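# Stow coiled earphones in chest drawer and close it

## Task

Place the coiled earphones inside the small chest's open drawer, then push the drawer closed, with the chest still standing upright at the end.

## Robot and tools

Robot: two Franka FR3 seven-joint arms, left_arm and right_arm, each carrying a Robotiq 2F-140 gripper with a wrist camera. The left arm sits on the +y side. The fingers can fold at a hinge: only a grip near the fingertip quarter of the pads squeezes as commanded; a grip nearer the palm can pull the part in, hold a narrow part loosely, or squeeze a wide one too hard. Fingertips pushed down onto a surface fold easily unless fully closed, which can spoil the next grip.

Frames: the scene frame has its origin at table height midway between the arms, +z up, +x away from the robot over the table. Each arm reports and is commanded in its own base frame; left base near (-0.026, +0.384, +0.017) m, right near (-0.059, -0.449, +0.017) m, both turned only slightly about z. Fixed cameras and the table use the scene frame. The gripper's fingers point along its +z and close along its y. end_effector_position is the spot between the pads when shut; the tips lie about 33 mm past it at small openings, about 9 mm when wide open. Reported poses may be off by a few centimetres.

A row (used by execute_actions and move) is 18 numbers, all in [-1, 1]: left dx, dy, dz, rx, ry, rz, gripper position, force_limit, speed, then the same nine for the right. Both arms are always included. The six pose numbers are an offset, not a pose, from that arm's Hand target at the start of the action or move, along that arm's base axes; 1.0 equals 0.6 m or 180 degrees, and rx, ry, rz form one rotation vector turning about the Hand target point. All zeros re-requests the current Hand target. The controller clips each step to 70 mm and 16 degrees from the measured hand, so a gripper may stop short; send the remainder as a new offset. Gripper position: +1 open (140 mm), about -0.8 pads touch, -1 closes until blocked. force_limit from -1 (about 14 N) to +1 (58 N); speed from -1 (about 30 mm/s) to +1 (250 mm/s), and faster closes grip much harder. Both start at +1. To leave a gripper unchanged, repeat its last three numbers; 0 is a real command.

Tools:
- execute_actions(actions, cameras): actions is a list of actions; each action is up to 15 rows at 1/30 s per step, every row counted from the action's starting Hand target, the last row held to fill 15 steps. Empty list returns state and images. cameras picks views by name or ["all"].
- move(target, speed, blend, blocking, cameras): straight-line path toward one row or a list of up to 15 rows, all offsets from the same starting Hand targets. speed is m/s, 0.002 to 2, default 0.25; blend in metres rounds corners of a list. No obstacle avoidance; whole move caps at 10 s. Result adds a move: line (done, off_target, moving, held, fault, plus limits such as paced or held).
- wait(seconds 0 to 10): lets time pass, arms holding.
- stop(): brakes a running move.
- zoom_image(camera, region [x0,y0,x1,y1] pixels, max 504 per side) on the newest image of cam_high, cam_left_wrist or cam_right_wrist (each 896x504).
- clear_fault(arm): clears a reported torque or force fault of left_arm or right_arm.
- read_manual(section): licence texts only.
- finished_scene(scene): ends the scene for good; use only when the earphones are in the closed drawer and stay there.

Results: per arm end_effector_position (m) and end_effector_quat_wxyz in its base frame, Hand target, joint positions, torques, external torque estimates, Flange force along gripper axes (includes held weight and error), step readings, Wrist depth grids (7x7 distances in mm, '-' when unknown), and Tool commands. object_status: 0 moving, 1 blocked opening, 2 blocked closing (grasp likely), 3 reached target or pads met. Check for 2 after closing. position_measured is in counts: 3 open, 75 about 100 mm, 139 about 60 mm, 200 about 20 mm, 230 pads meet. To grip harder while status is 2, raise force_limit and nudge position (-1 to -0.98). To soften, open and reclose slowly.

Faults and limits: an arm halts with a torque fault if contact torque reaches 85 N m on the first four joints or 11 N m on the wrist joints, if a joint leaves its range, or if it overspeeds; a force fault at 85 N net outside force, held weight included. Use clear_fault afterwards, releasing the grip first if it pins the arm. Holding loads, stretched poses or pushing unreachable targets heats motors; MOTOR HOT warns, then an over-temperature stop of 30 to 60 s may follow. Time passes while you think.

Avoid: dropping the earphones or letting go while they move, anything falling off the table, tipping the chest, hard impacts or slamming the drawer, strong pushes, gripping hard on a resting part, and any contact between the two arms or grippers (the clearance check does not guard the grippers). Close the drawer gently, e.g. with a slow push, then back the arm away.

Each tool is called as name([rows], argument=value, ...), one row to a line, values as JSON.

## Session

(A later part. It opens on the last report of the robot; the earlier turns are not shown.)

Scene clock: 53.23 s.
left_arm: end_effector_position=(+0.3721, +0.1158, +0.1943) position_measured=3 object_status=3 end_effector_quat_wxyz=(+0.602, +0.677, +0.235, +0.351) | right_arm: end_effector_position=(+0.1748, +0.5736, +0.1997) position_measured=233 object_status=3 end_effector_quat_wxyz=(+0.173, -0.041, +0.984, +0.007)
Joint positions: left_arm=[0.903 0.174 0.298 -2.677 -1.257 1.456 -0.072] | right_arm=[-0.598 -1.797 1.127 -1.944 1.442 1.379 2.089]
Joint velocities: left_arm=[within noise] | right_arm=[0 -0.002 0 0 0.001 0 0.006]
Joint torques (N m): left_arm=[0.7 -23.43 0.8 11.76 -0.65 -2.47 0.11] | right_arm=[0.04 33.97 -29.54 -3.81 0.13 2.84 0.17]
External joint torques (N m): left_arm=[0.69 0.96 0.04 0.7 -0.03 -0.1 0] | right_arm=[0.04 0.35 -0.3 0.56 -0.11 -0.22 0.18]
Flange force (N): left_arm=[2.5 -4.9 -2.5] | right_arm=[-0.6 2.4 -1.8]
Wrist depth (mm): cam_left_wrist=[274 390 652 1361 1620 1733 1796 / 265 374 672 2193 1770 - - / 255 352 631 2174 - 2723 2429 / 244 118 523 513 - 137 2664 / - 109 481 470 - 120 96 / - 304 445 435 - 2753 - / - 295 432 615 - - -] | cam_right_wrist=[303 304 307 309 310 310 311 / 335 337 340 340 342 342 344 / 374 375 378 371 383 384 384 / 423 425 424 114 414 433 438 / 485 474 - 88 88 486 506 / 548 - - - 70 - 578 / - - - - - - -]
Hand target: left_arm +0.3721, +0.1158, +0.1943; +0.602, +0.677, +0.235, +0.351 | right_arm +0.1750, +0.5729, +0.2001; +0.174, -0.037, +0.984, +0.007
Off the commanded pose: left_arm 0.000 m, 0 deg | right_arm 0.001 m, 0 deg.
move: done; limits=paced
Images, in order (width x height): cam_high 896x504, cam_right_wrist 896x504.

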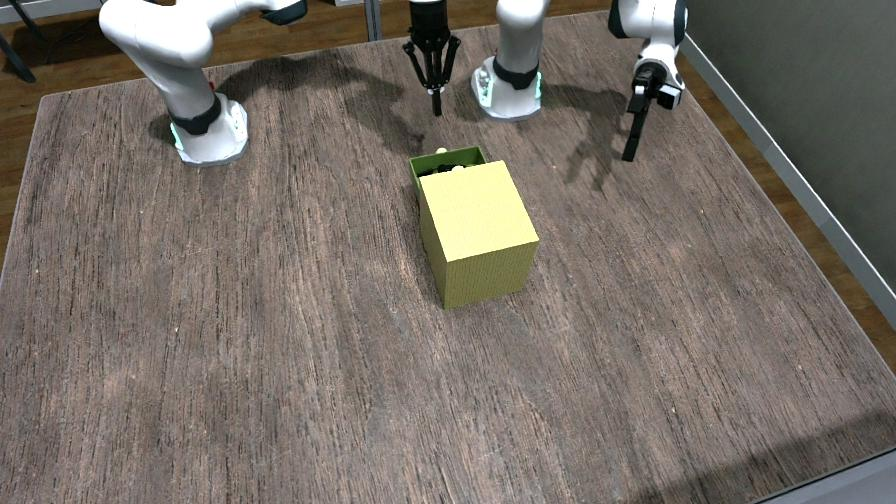

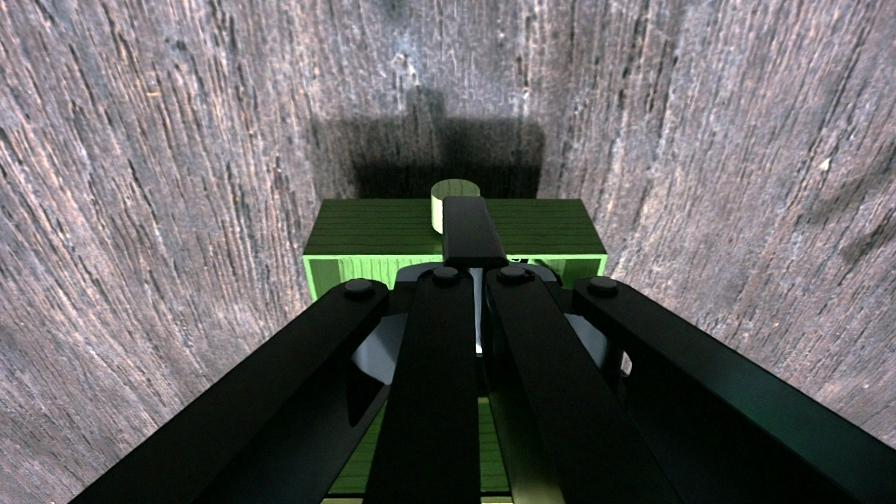

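move(target=[0,0,0,0,0,0,1,1,1, 0.025,0.0027,-0.1535,-0.0053,0.0665,0,-1,-1,0], speed=0.2, cameras=["cam_right_wrist"])

Scene clock: 62.73 s.
left_arm: end_effector_position=(+0.3721, +0.1158, +0.1943) position_measured=3 object_status=3 end_effector_quat_wxyz=(+0.602, +0.677, +0.235, +0.351) | right_arm: end_effector_position=(+0.1903, +0.5731, +0.1073) position_measured=233 object_status=3 end_effector_quat_wxyz=(+0.070, -0.034, +0.997, +0.001)
Joint positions: left_arm=[0.903 0.174 0.298 -2.677 -1.257 1.456 -0.072] | right_arm=[-0.68 -1.748 1.3 -1.934 1.574 1.379 2.05]
Joint velocities: left_arm=[within noise] | right_arm=[0 -0.001 0 0 0.001 0 -0.005]
Joint torques (N m): left_arm=[0.68 -23.48 0.74 11.76 -0.64 -2.46 0.13] | right_arm=[0.48 33.79 -31.2 -3.19 1.14 2.91 -0.26]
External joint torques (N m): left_arm=[0.67 0.9 -0.02 0.74 -0.03 -0.09 0.03] | right_arm=[0.5 0.73 -0.19 0.57 0.53 0.18 -0.26]
Flange force (N): left_arm=[2.5 -4.8 -2.3] | right_arm=[-0.3 1.4 -0.3]
Wrist depth (mm): cam_left_wrist=[274 392 731 1484 1697 1936 1641 / 265 379 672 - - 2031 2555 / 255 352 626 2212 - - 1936 / 243 119 522 515 2915 137 - / - 109 485 470 - 128 96 / - 304 430 432 - - - / - 295 429 - - - -] | cam_right_wrist=[227 229 230 231 231 231 232 / 245 245 245 247 248 249 249 / 262 264 265 265 266 267 268 / 283 285 286 124 285 290 292 / 310 306 - 88 88 311 318 / 333 - - - 70 - 344 / - - - - - - -]
Hand target: left_arm +0.3721, +0.1158, +0.1943; +0.602, +0.677, +0.235, +0.351 | right_arm +0.1900, +0.5746, +0.1080; +0.070, -0.037, +0.997, +0.002
Off the commanded pose: left_arm 0.000 m, 0 deg | right_arm 0.002 m, 0 deg.
move: done
Images, in order (width x height): cam_right_wrist 896x504.

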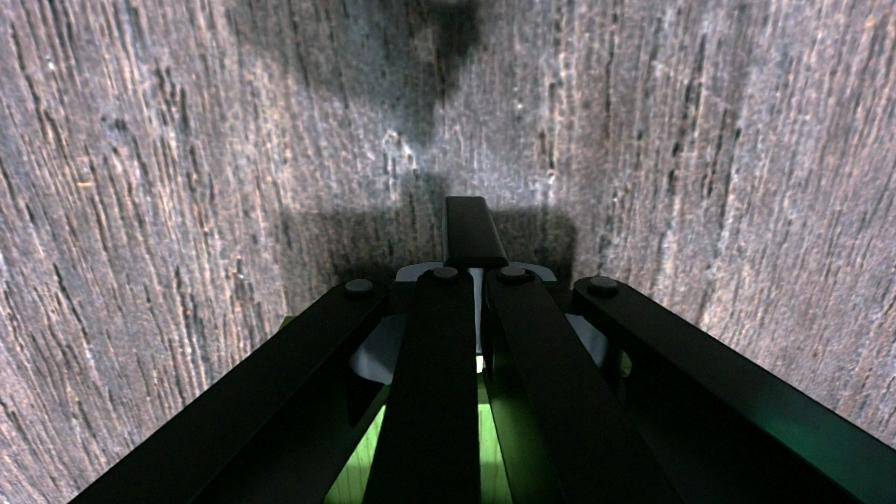

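move([
  [0,0,0,0,0,0,1,1,1, 0.0216,0.0017,0,0,0,0,-1,-1,0],
  [0,0,0,0,0,0,1,1,1, 0.2126,0.0171,0,0,0,0,-1,-1,0],
], speed=[0.08, 0.07], blend=[0.005, 0], cameras=["cam_right_wrist", "cam_high"])

Scene clock: 65.70 s.
left_arm: end_effector_position=(+0.3721, +0.1158, +0.1943) position_measured=3 object_status=3 end_effector_quat_wxyz=(+0.602, +0.677, +0.235, +0.351) | right_arm: end_effector_position=(+0.3168, +0.5832, +0.1063) position_measured=233 object_status=3 end_effector_quat_wxyz=(+0.069, -0.034, +0.997, +0.000)
Joint positions: left_arm=[0.903 0.174 0.298 -2.677 -1.257 1.456 -0.072] | right_arm=[-1.001 -1.713 1.3 -1.724 1.619 1.409 1.942]
Joint velocities: left_arm=[within noise] | right_arm=[0 -0.001 0 0.001 0.001 0.001 -0.007]
Joint torques (N m): left_arm=[0.73 -23.39 0.79 11.78 -0.65 -2.48 0.11] | right_arm=[0 38.86 -31.69 -3.75 1.19 3.03 -0.18]
External joint torques (N m): left_arm=[0.68 0.97 -0.01 0.72 -0.02 -0.11 0.01] | right_arm=[-0.16 0.49 -0.35 0.53 0.53 0.29 -0.17]
Flange force (N): left_arm=[2.6 -5.0 -2.4] | right_arm=[-2.1 2.4 -0.3]
Wrist depth (mm): cam_left_wrist=[274 391 675 - 1809 1709 - / 264 374 672 - - - - / 254 351 626 2273 2316 - - / 243 118 519 524 3137 137 - / - 109 484 466 - 119 96 / - 304 447 434 - - - / - 297 432 596 404 406 -] | cam_right_wrist=[228 229 229 230 232 232 233 / 244 245 246 247 248 249 249 / 263 263 265 266 266 268 270 / 284 285 277 124 279 290 291 / 310 305 - 88 88 312 318 / 333 - - - 70 - 345 / - - - - - - -]
Hand target: left_arm +0.3721, +0.1158, +0.1943; +0.602, +0.677, +0.235, +0.351 | right_arm +0.3176, +0.5848, +0.1080; +0.070, -0.037, +0.997, +0.002
Off the commanded pose: left_arm 0.000 m, 0 deg | right_arm 0.002 m, 1 deg.
move: done
Images, in order (width x height): cam_high 896x504, cam_right_wrist 896x504.

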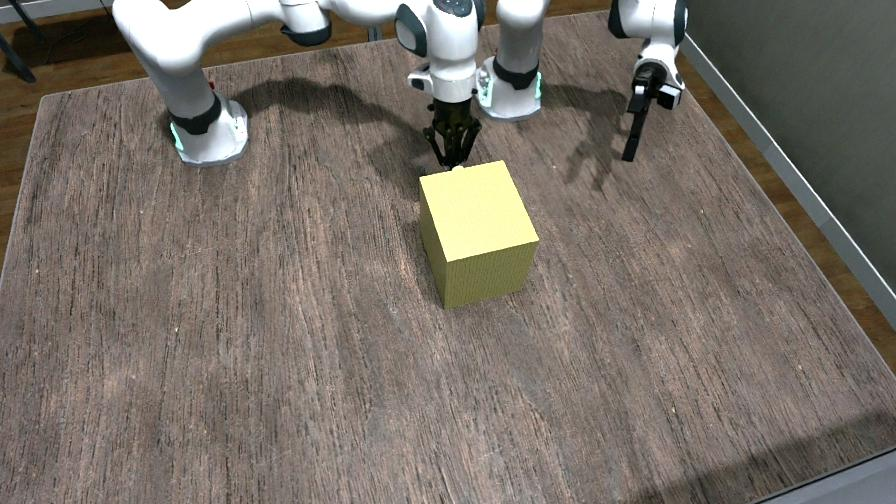

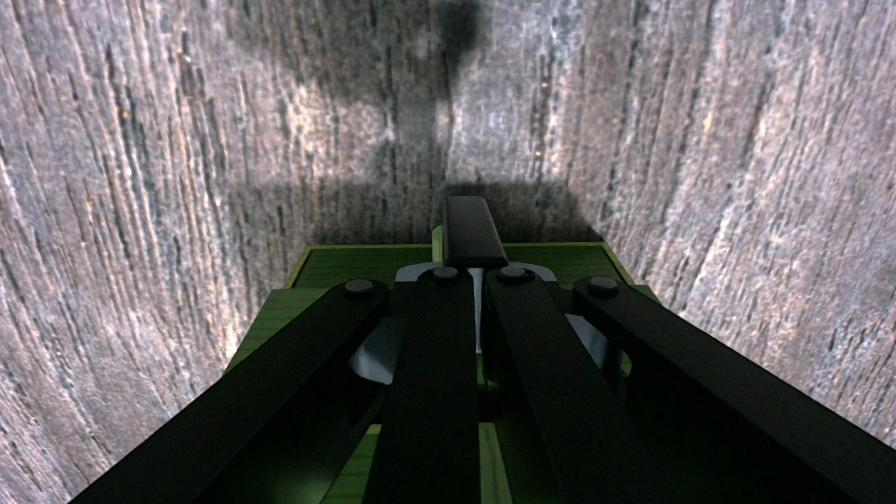

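move(target=[0,0,0,0,0,0,1,1,1, 0.0166,0.0013,0,0,0,0,-1,-1,0], speed=0.04, cameras=["cam_right_wrist"])

zoom_image(camera="cam_right_wrist", region=[200, 200, 680, 504])

Scene clock: 67.27 s.
left_arm: end_effector_position=(+0.3721, +0.1158, +0.1943) position_measured=3 object_status=3 end_effector_quat_wxyz=(+0.602, +0.677, +0.235, +0.351) | right_arm: end_effector_position=(+0.3263, +0.5840, +0.1061) position_measured=233 object_status=3 end_effector_quat_wxyz=(+0.068, -0.034, +0.997, +0.000)
Joint positions: left_arm=[0.903 0.174 0.298 -2.677 -1.257 1.456 -0.072] | right_arm=[-1.027 -1.711 1.299 -1.703 1.623 1.411 1.936]
Joint torques (N m): left_arm=[0.73 -23.46 0.73 11.8 -0.66 -2.47 0.11] | right_arm=[-0.61 39.31 -31.73 -4.03 1.26 3.15 -0.3]
External joint torques (N m): left_arm=[0.64 0.95 -0.1 0.74 -0.04 -0.11 0] | right_arm=[-0.58 0.49 -0.57 0.39 0.61 0.41 -0.3]
Flange force (N): left_arm=[2.7 -5.0 -2.2] | right_arm=[-3.1 2.3 -0.4]
Wrist depth (mm): cam_left_wrist=[275 391 672 - 1745 1449 1796 / 264 375 673 1863 1849 2581 2155 / 255 351 632 2118 - - - / 243 118 523 510 3349 137 2429 / - 109 461 466 3490 120 96 / - 304 446 430 - - - / - 295 436 473 422 410 -] | cam_right_wrist=[228 228 229 230 231 232 232 / 244 245 246 247 248 249 249 / 262 264 264 266 267 268 268 / 284 285 272 123 255 289 292 / 310 305 - 88 88 311 318 / 333 - - - 70 - 344 / - - - - - - -]
Hand target: left_arm +0.3721, +0.1158, +0.1943; +0.602, +0.677, +0.235, +0.351 | right_arm +0.3275, +0.5856, +0.1080; +0.070, -0.037, +0.997, +0.002
Off the commanded pose: left_arm 0.000 m, 0 deg | right_arm 0.003 m, 0 deg.
move: done
Images, in order (width x height): cam_right_wrist 896x504.

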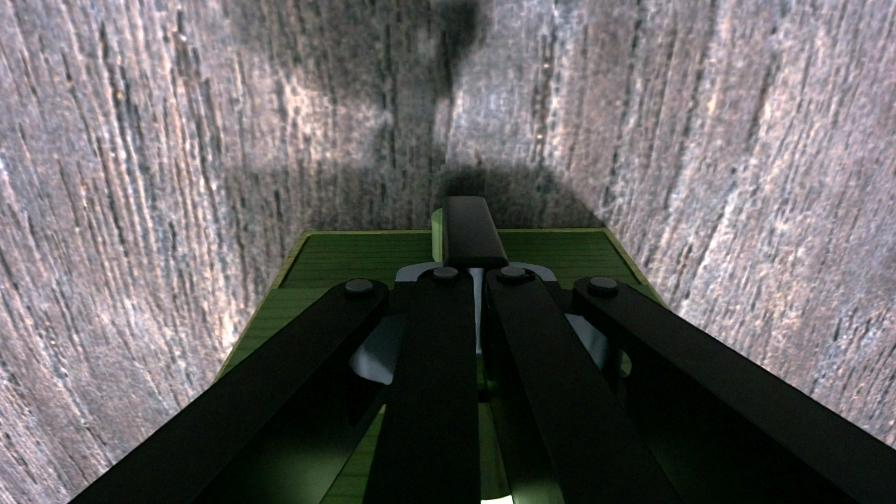

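Scaled by 1.050 from the camera's 896x504 image, which has a finer 1280x720 frame.

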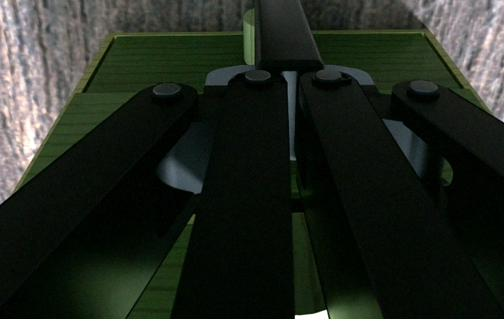

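move(target=[0,0,0,0,0,0,1,1,1, 0.005,0.0004,0,0,0,0,-1,-1,0], speed=0.03)

move(target=[0,0,0,0,0,0,1,1,1, 0.005,0.0004,0,0,0,0,-1,-1,0], speed=0.03, cameras=["cam_right_wrist"])

Scene clock: 69.13 s.
left_arm: end_effector_position=(+0.3721, +0.1158, +0.1943) position_measured=3 object_status=3 end_effector_quat_wxyz=(+0.602, +0.677, +0.235, +0.351) | right_arm: end_effector_position=(+0.3291, +0.5845, +0.1061) position_measured=233 object_status=3 end_effector_quat_wxyz=(+0.068, -0.035, +0.997, +0.000)
Joint positions: left_arm=[0.903 0.174 0.298 -2.677 -1.257 1.456 -0.072] | right_arm=[-1.035 -1.711 1.298 -1.696 1.625 1.411 1.934]
Joint torques (N m): left_arm=[0.71 -23.47 0.75 11.75 -0.64 -2.46 0.14] | right_arm=[-0.06 39.48 -31.71 -3.91 1.11 3.13 -0.16]
External joint torques (N m): left_arm=[0.69 0.92 -0.02 0.71 -0.02 -0.08 0.03] | right_arm=[-0.21 0.64 -0.68 0.43 0.45 0.41 -0.16]
Flange force (N): left_arm=[2.5 -4.9 -2.3] | right_arm=[-2.2 2.2 -0.8]
Wrist depth (mm): cam_left_wrist=[274 391 702 - - 1652 1641 / 264 373 675 - 2031 - 2383 / 256 351 629 2253 - - - / 244 118 525 521 - 136 - / - 109 488 466 - 128 96 / - 304 445 426 - - - / - 296 441 482 420 408 -] | cam_right_wrist=[228 229 230 230 231 232 232 / 244 245 246 247 248 248 249 / 262 263 265 265 267 268 269 / 284 285 265 123 249 290 291 / 310 306 - 88 88 311 319 / 333 - - - 70 - 344 / - - - - - - -]
Hand target: left_arm +0.3721, +0.1158, +0.1943; +0.602, +0.677, +0.235, +0.351 | right_arm +0.3305, +0.5858, +0.1080; +0.070, -0.037, +0.997, +0.002
Off the commanded pose: left_arm 0.000 m, 0 deg | right_arm 0.003 m, 0 deg.
move: done

Scene clock: 69.83 s.
left_arm: end_effector_position=(+0.3721, +0.1158, +0.1943) position_measured=3 object_status=3 end_effector_quat_wxyz=(+0.602, +0.677, +0.235, +0.351) | right_arm: end_effector_position=(+0.3321, +0.5847, +0.1061) position_measured=233 object_status=3 end_effector_quat_wxyz=(+0.068, -0.035, +0.997, +0.000)
Joint positions: left_arm=[0.903 0.174 0.298 -2.677 -1.257 1.456 -0.072] | right_arm=[-1.044 -1.711 1.297 -1.689 1.627 1.411 1.932]
Joint torques (N m): left_arm=[0.76 -23.46 0.78 11.75 -0.65 -2.47 0.13] | right_arm=[-0.54 39.68 -31.76 -4.65 1.09 3.13 -0.18]
External joint torques (N m): left_arm=[0.69 1.02 -0.04 0.63 -0.02 -0.1 0.02] | right_arm=[-0.61 0.5 -0.61 -0.2 0.43 0.39 -0.18]
Flange force (N): left_arm=[2.4 -5.1 -2.3] | right_arm=[-1.8 0.3 -0.4]
Wrist depth (mm): cam_left_wrist=[275 393 744 1466 1674 1558 - / 264 375 673 1849 - 2406 - / 256 352 629 2212 - - - / 244 119 527 507 2950 137 - / - 109 477 474 3812 120 96 / - 304 446 435 - - - / - 297 435 481 421 415 -] | cam_right_wrist=[228 229 229 230 231 232 232 / 244 245 246 247 249 249 250 / 262 262 265 266 266 267 269 / 284 285 258 123 243 290 291 / 310 306 - 88 88 310 318 / 332 - - - 70 - 345 / - - - - - - -]
Hand target: left_arm +0.3721, +0.1158, +0.1943; +0.602, +0.677, +0.235, +0.351 | right_arm +0.3335, +0.5861, +0.1080; +0.070, -0.037, +0.997, +0.002
Off the commanded pose: left_arm 0.000 m, 0 deg | right_arm 0.003 m, 0 deg.
move: done
Images, in order (width x height): cam_right_wrist 896x504.

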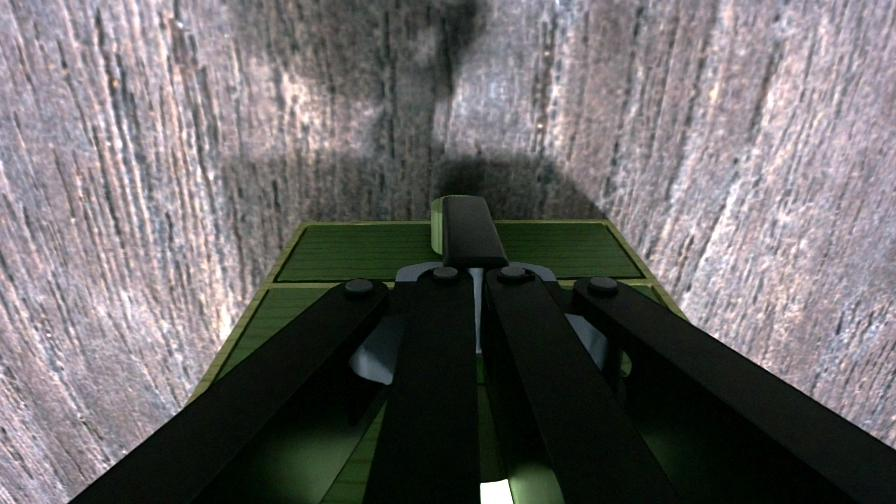

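zoom_image(camera="cam_right_wrist", region=[180, 200, 420, 400])

move(target=[0,0,0,0,0,0,1,1,1, 0.005,0.0004,0,0,0,0,-1,-1,0], speed=0.03, cameras=["cam_right_wrist"])

zoom_image(camera="cam_right_wrist", region=[180, 200, 420, 400])

Scaled by 2.100 from the camera's 896x504 image, which has a finer 1280x720 frame.

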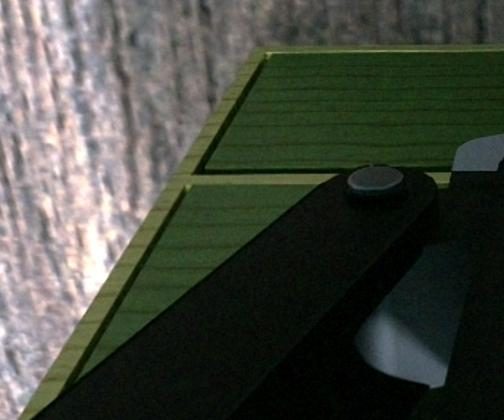

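Scene clock: 70.80 s.
left_arm: end_effector_position=(+0.3721, +0.1158, +0.1943) position_measured=3 object_status=3 end_effector_quat_wxyz=(+0.602, +0.677, +0.235, +0.351) | right_arm: end_effector_position=(+0.3328, +0.5855, +0.1061) position_measured=233 object_status=3 end_effector_quat_wxyz=(+0.067, -0.036, +0.997, +0.000)
Joint positions: left_arm=[0.903 0.174 0.298 -2.677 -1.257 1.456 -0.072] | right_arm=[-1.05 -1.709 1.296 -1.682 1.629 1.408 1.931]
Joint velocities: left_arm=[within noise] | right_arm=[-0.004 -0.001 -0.001 0.001 0.004 -0.004 -0.001]
Joint torques (N m): left_arm=[0.77 -23.4 0.78 11.77 -0.64 -2.46 0.09] | right_arm=[-2.39 39.29 -31.28 -3.79 1.12 3.69 -0.27]
External joint torques (N m): left_arm=[0.77 0.93 0.04 0.74 -0.03 -0.09 -0.01] | right_arm=[-2.41 0.01 -0.25 0.7 0.46 0.97 -0.27]
Flange force (N): left_arm=[2.6 -4.8 -2.6] | right_arm=[-8.5 6.2 0.6]
Wrist depth (mm): cam_left_wrist=[275 391 677 - 1674 1697 - / 264 374 686 - - - - / 255 353 637 2193 - - - / 244 118 521 506 - 137 106 / - 109 482 465 2881 120 96 / - 305 452 433 - - - / - 297 434 489 422 413 -] | cam_right_wrist=[228 229 229 231 232 232 232 / 245 246 246 248 248 248 249 / 262 263 265 262 267 268 268 / 284 285 257 123 237 290 291 / 309 304 - 88 88 310 318 / 333 - - - 70 - 342 / - - - - - - -]
Hand target: left_arm +0.3721, +0.1158, +0.1943; +0.602, +0.677, +0.235, +0.351 | right_arm +0.3365, +0.5863, +0.1080; +0.070, -0.037, +0.997, +0.002
Off the commanded pose: left_arm 0.000 m, 0 deg | right_arm 0.004 m, 0 deg.
move: off_target (right_arm)
Images, in order (width x height): cam_right_wrist 896x504.

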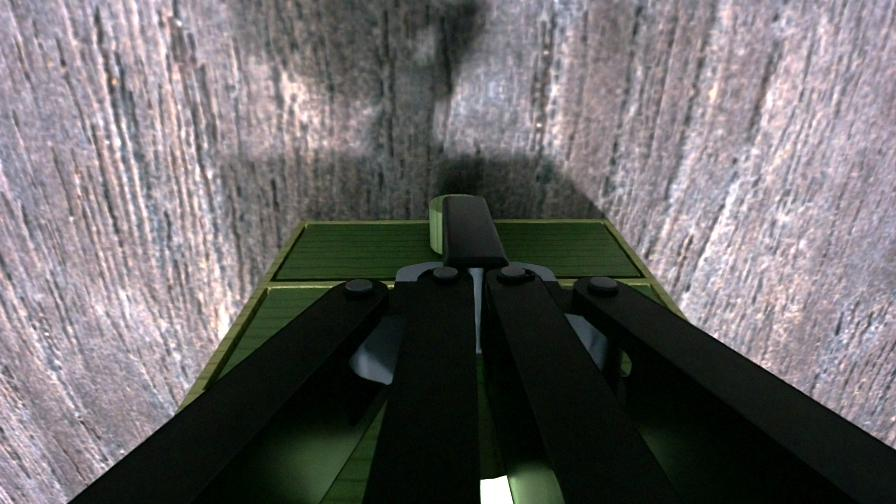

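Scaled by 2.100 from the camera's 896x504 image, which has a finer 1280x720 frame.

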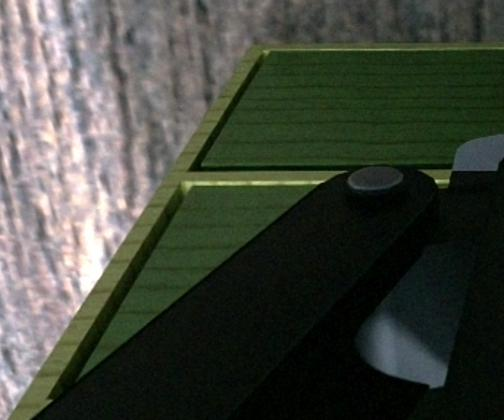

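move([
  [0,0,0,0,0,0,1,1,1, -0.1,-0.008,0,0,0,0,-1,-1,0],
  [0,0,0,0,0,0,1,1,1, -0.2,-0.016,0.25,0,0,0,-1,-1,0],
], speed=[0.15, 0.25], blend=[0.02, 0], cameras=["cam_right_wrist", "cam_high"])

zoom_image(camera="cam_high", region=[380, 130, 560, 310])

zoom_image(camera="cam_right_wrist", region=[200, 150, 700, 504])

Scene clock: 73.30 s.
left_arm: end_effector_position=(+0.3721, +0.1158, +0.1943) position_measured=3 object_status=3 end_effector_quat_wxyz=(+0.602, +0.677, +0.235, +0.351) | right_arm: end_effector_position=(+0.2170, +0.5776, +0.2584) position_measured=233 object_status=3 end_effector_quat_wxyz=(+0.071, -0.041, +0.997, +0.004)
Joint positions: left_arm=[0.903 0.174 0.298 -2.677 -1.257 1.456 -0.072] | right_arm=[-0.863 -1.557 1.077 -1.712 1.415 1.214 2.002]
Joint velocities: left_arm=[within noise] | right_arm=[0.001 0 -0.001 0 0 -0.003 0.006]
Joint torques (N m): left_arm=[0.68 -23.4 0.84 11.72 -0.65 -2.47 0.14] | right_arm=[0.36 37.61 -28.94 -0.45 0.44 2.52 0.11]
External joint torques (N m): left_arm=[0.68 1.04 0.08 0.66 -0.03 -0.1 0.03] | right_arm=[0.17 0.28 0.13 0.55 -0.14 -0.21 0.12]
Flange force (N): left_arm=[2.4 -5.2 -2.5] | right_arm=[-0.6 2.2 -1.5]
Wrist depth (mm): cam_left_wrist=[275 390 685 1652 - 1630 - / 263 374 677 - - - - / 254 351 632 2232 - - - / 243 118 519 - - 137 - / - 109 477 461 - 120 96 / - 304 446 432 - 2881 - / - 296 439 911 - 2784 -] | cam_right_wrist=[364 365 367 369 370 373 374 / 388 393 395 396 399 399 403 / 418 422 424 421 431 433 433 / 455 455 459 123 461 467 471 / 497 490 - 88 88 504 517 / 535 - - - 70 - 561 / - - - - - - -]
Hand target: left_arm +0.3721, +0.1158, +0.1943; +0.602, +0.677, +0.235, +0.351 | right_arm +0.2165, +0.5767, +0.2580; +0.070, -0.037, +0.997, +0.002
Off the commanded pose: left_arm 0.000 m, 0 deg | right_arm 0.001 m, 0 deg.
move: done
Images, in order (width x height): cam_high 896x504, cam_right_wrist 896x504.

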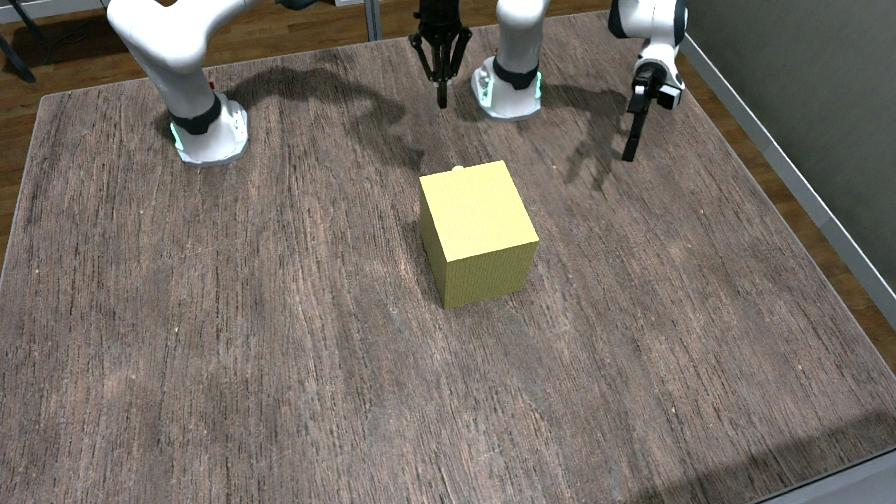

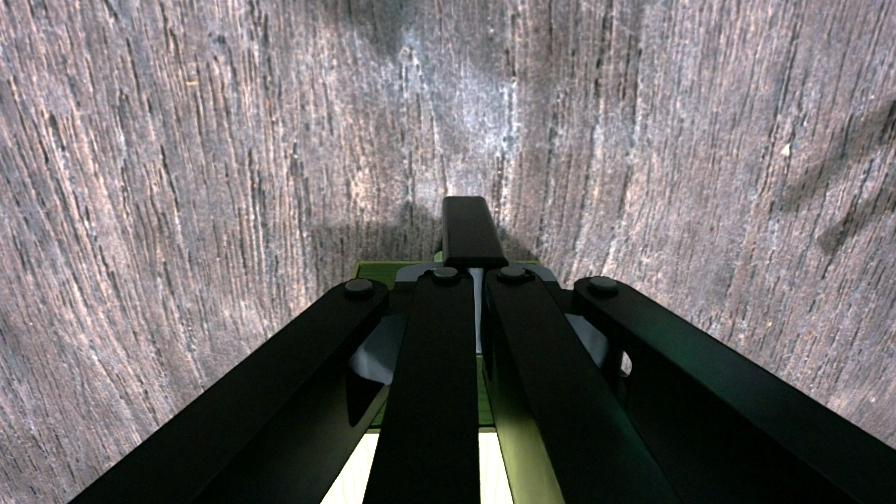

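Scaled by 2.800 from the camera's 896x504 image, which has a finer 1280x720 frame.

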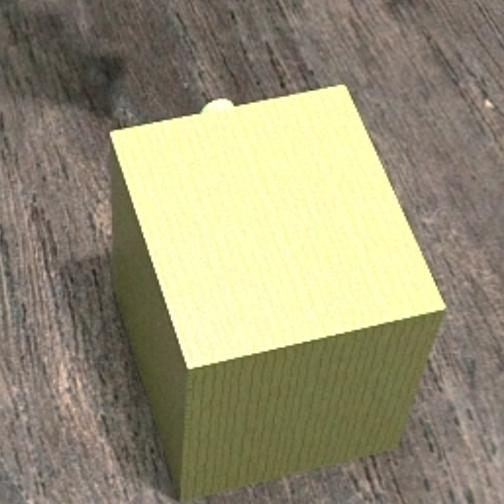

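Scaled by 1.008 from the camera's 896x504 image, which has a finer 1280x720 frame.

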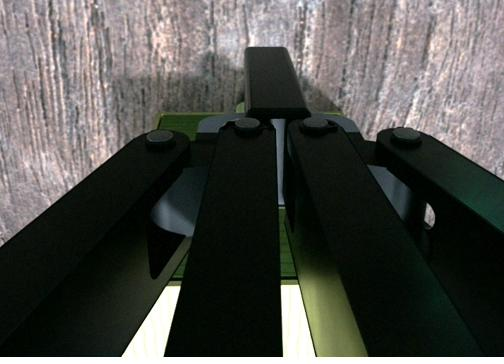

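finished_scene(scene=2)

The scene is finished: the task was done.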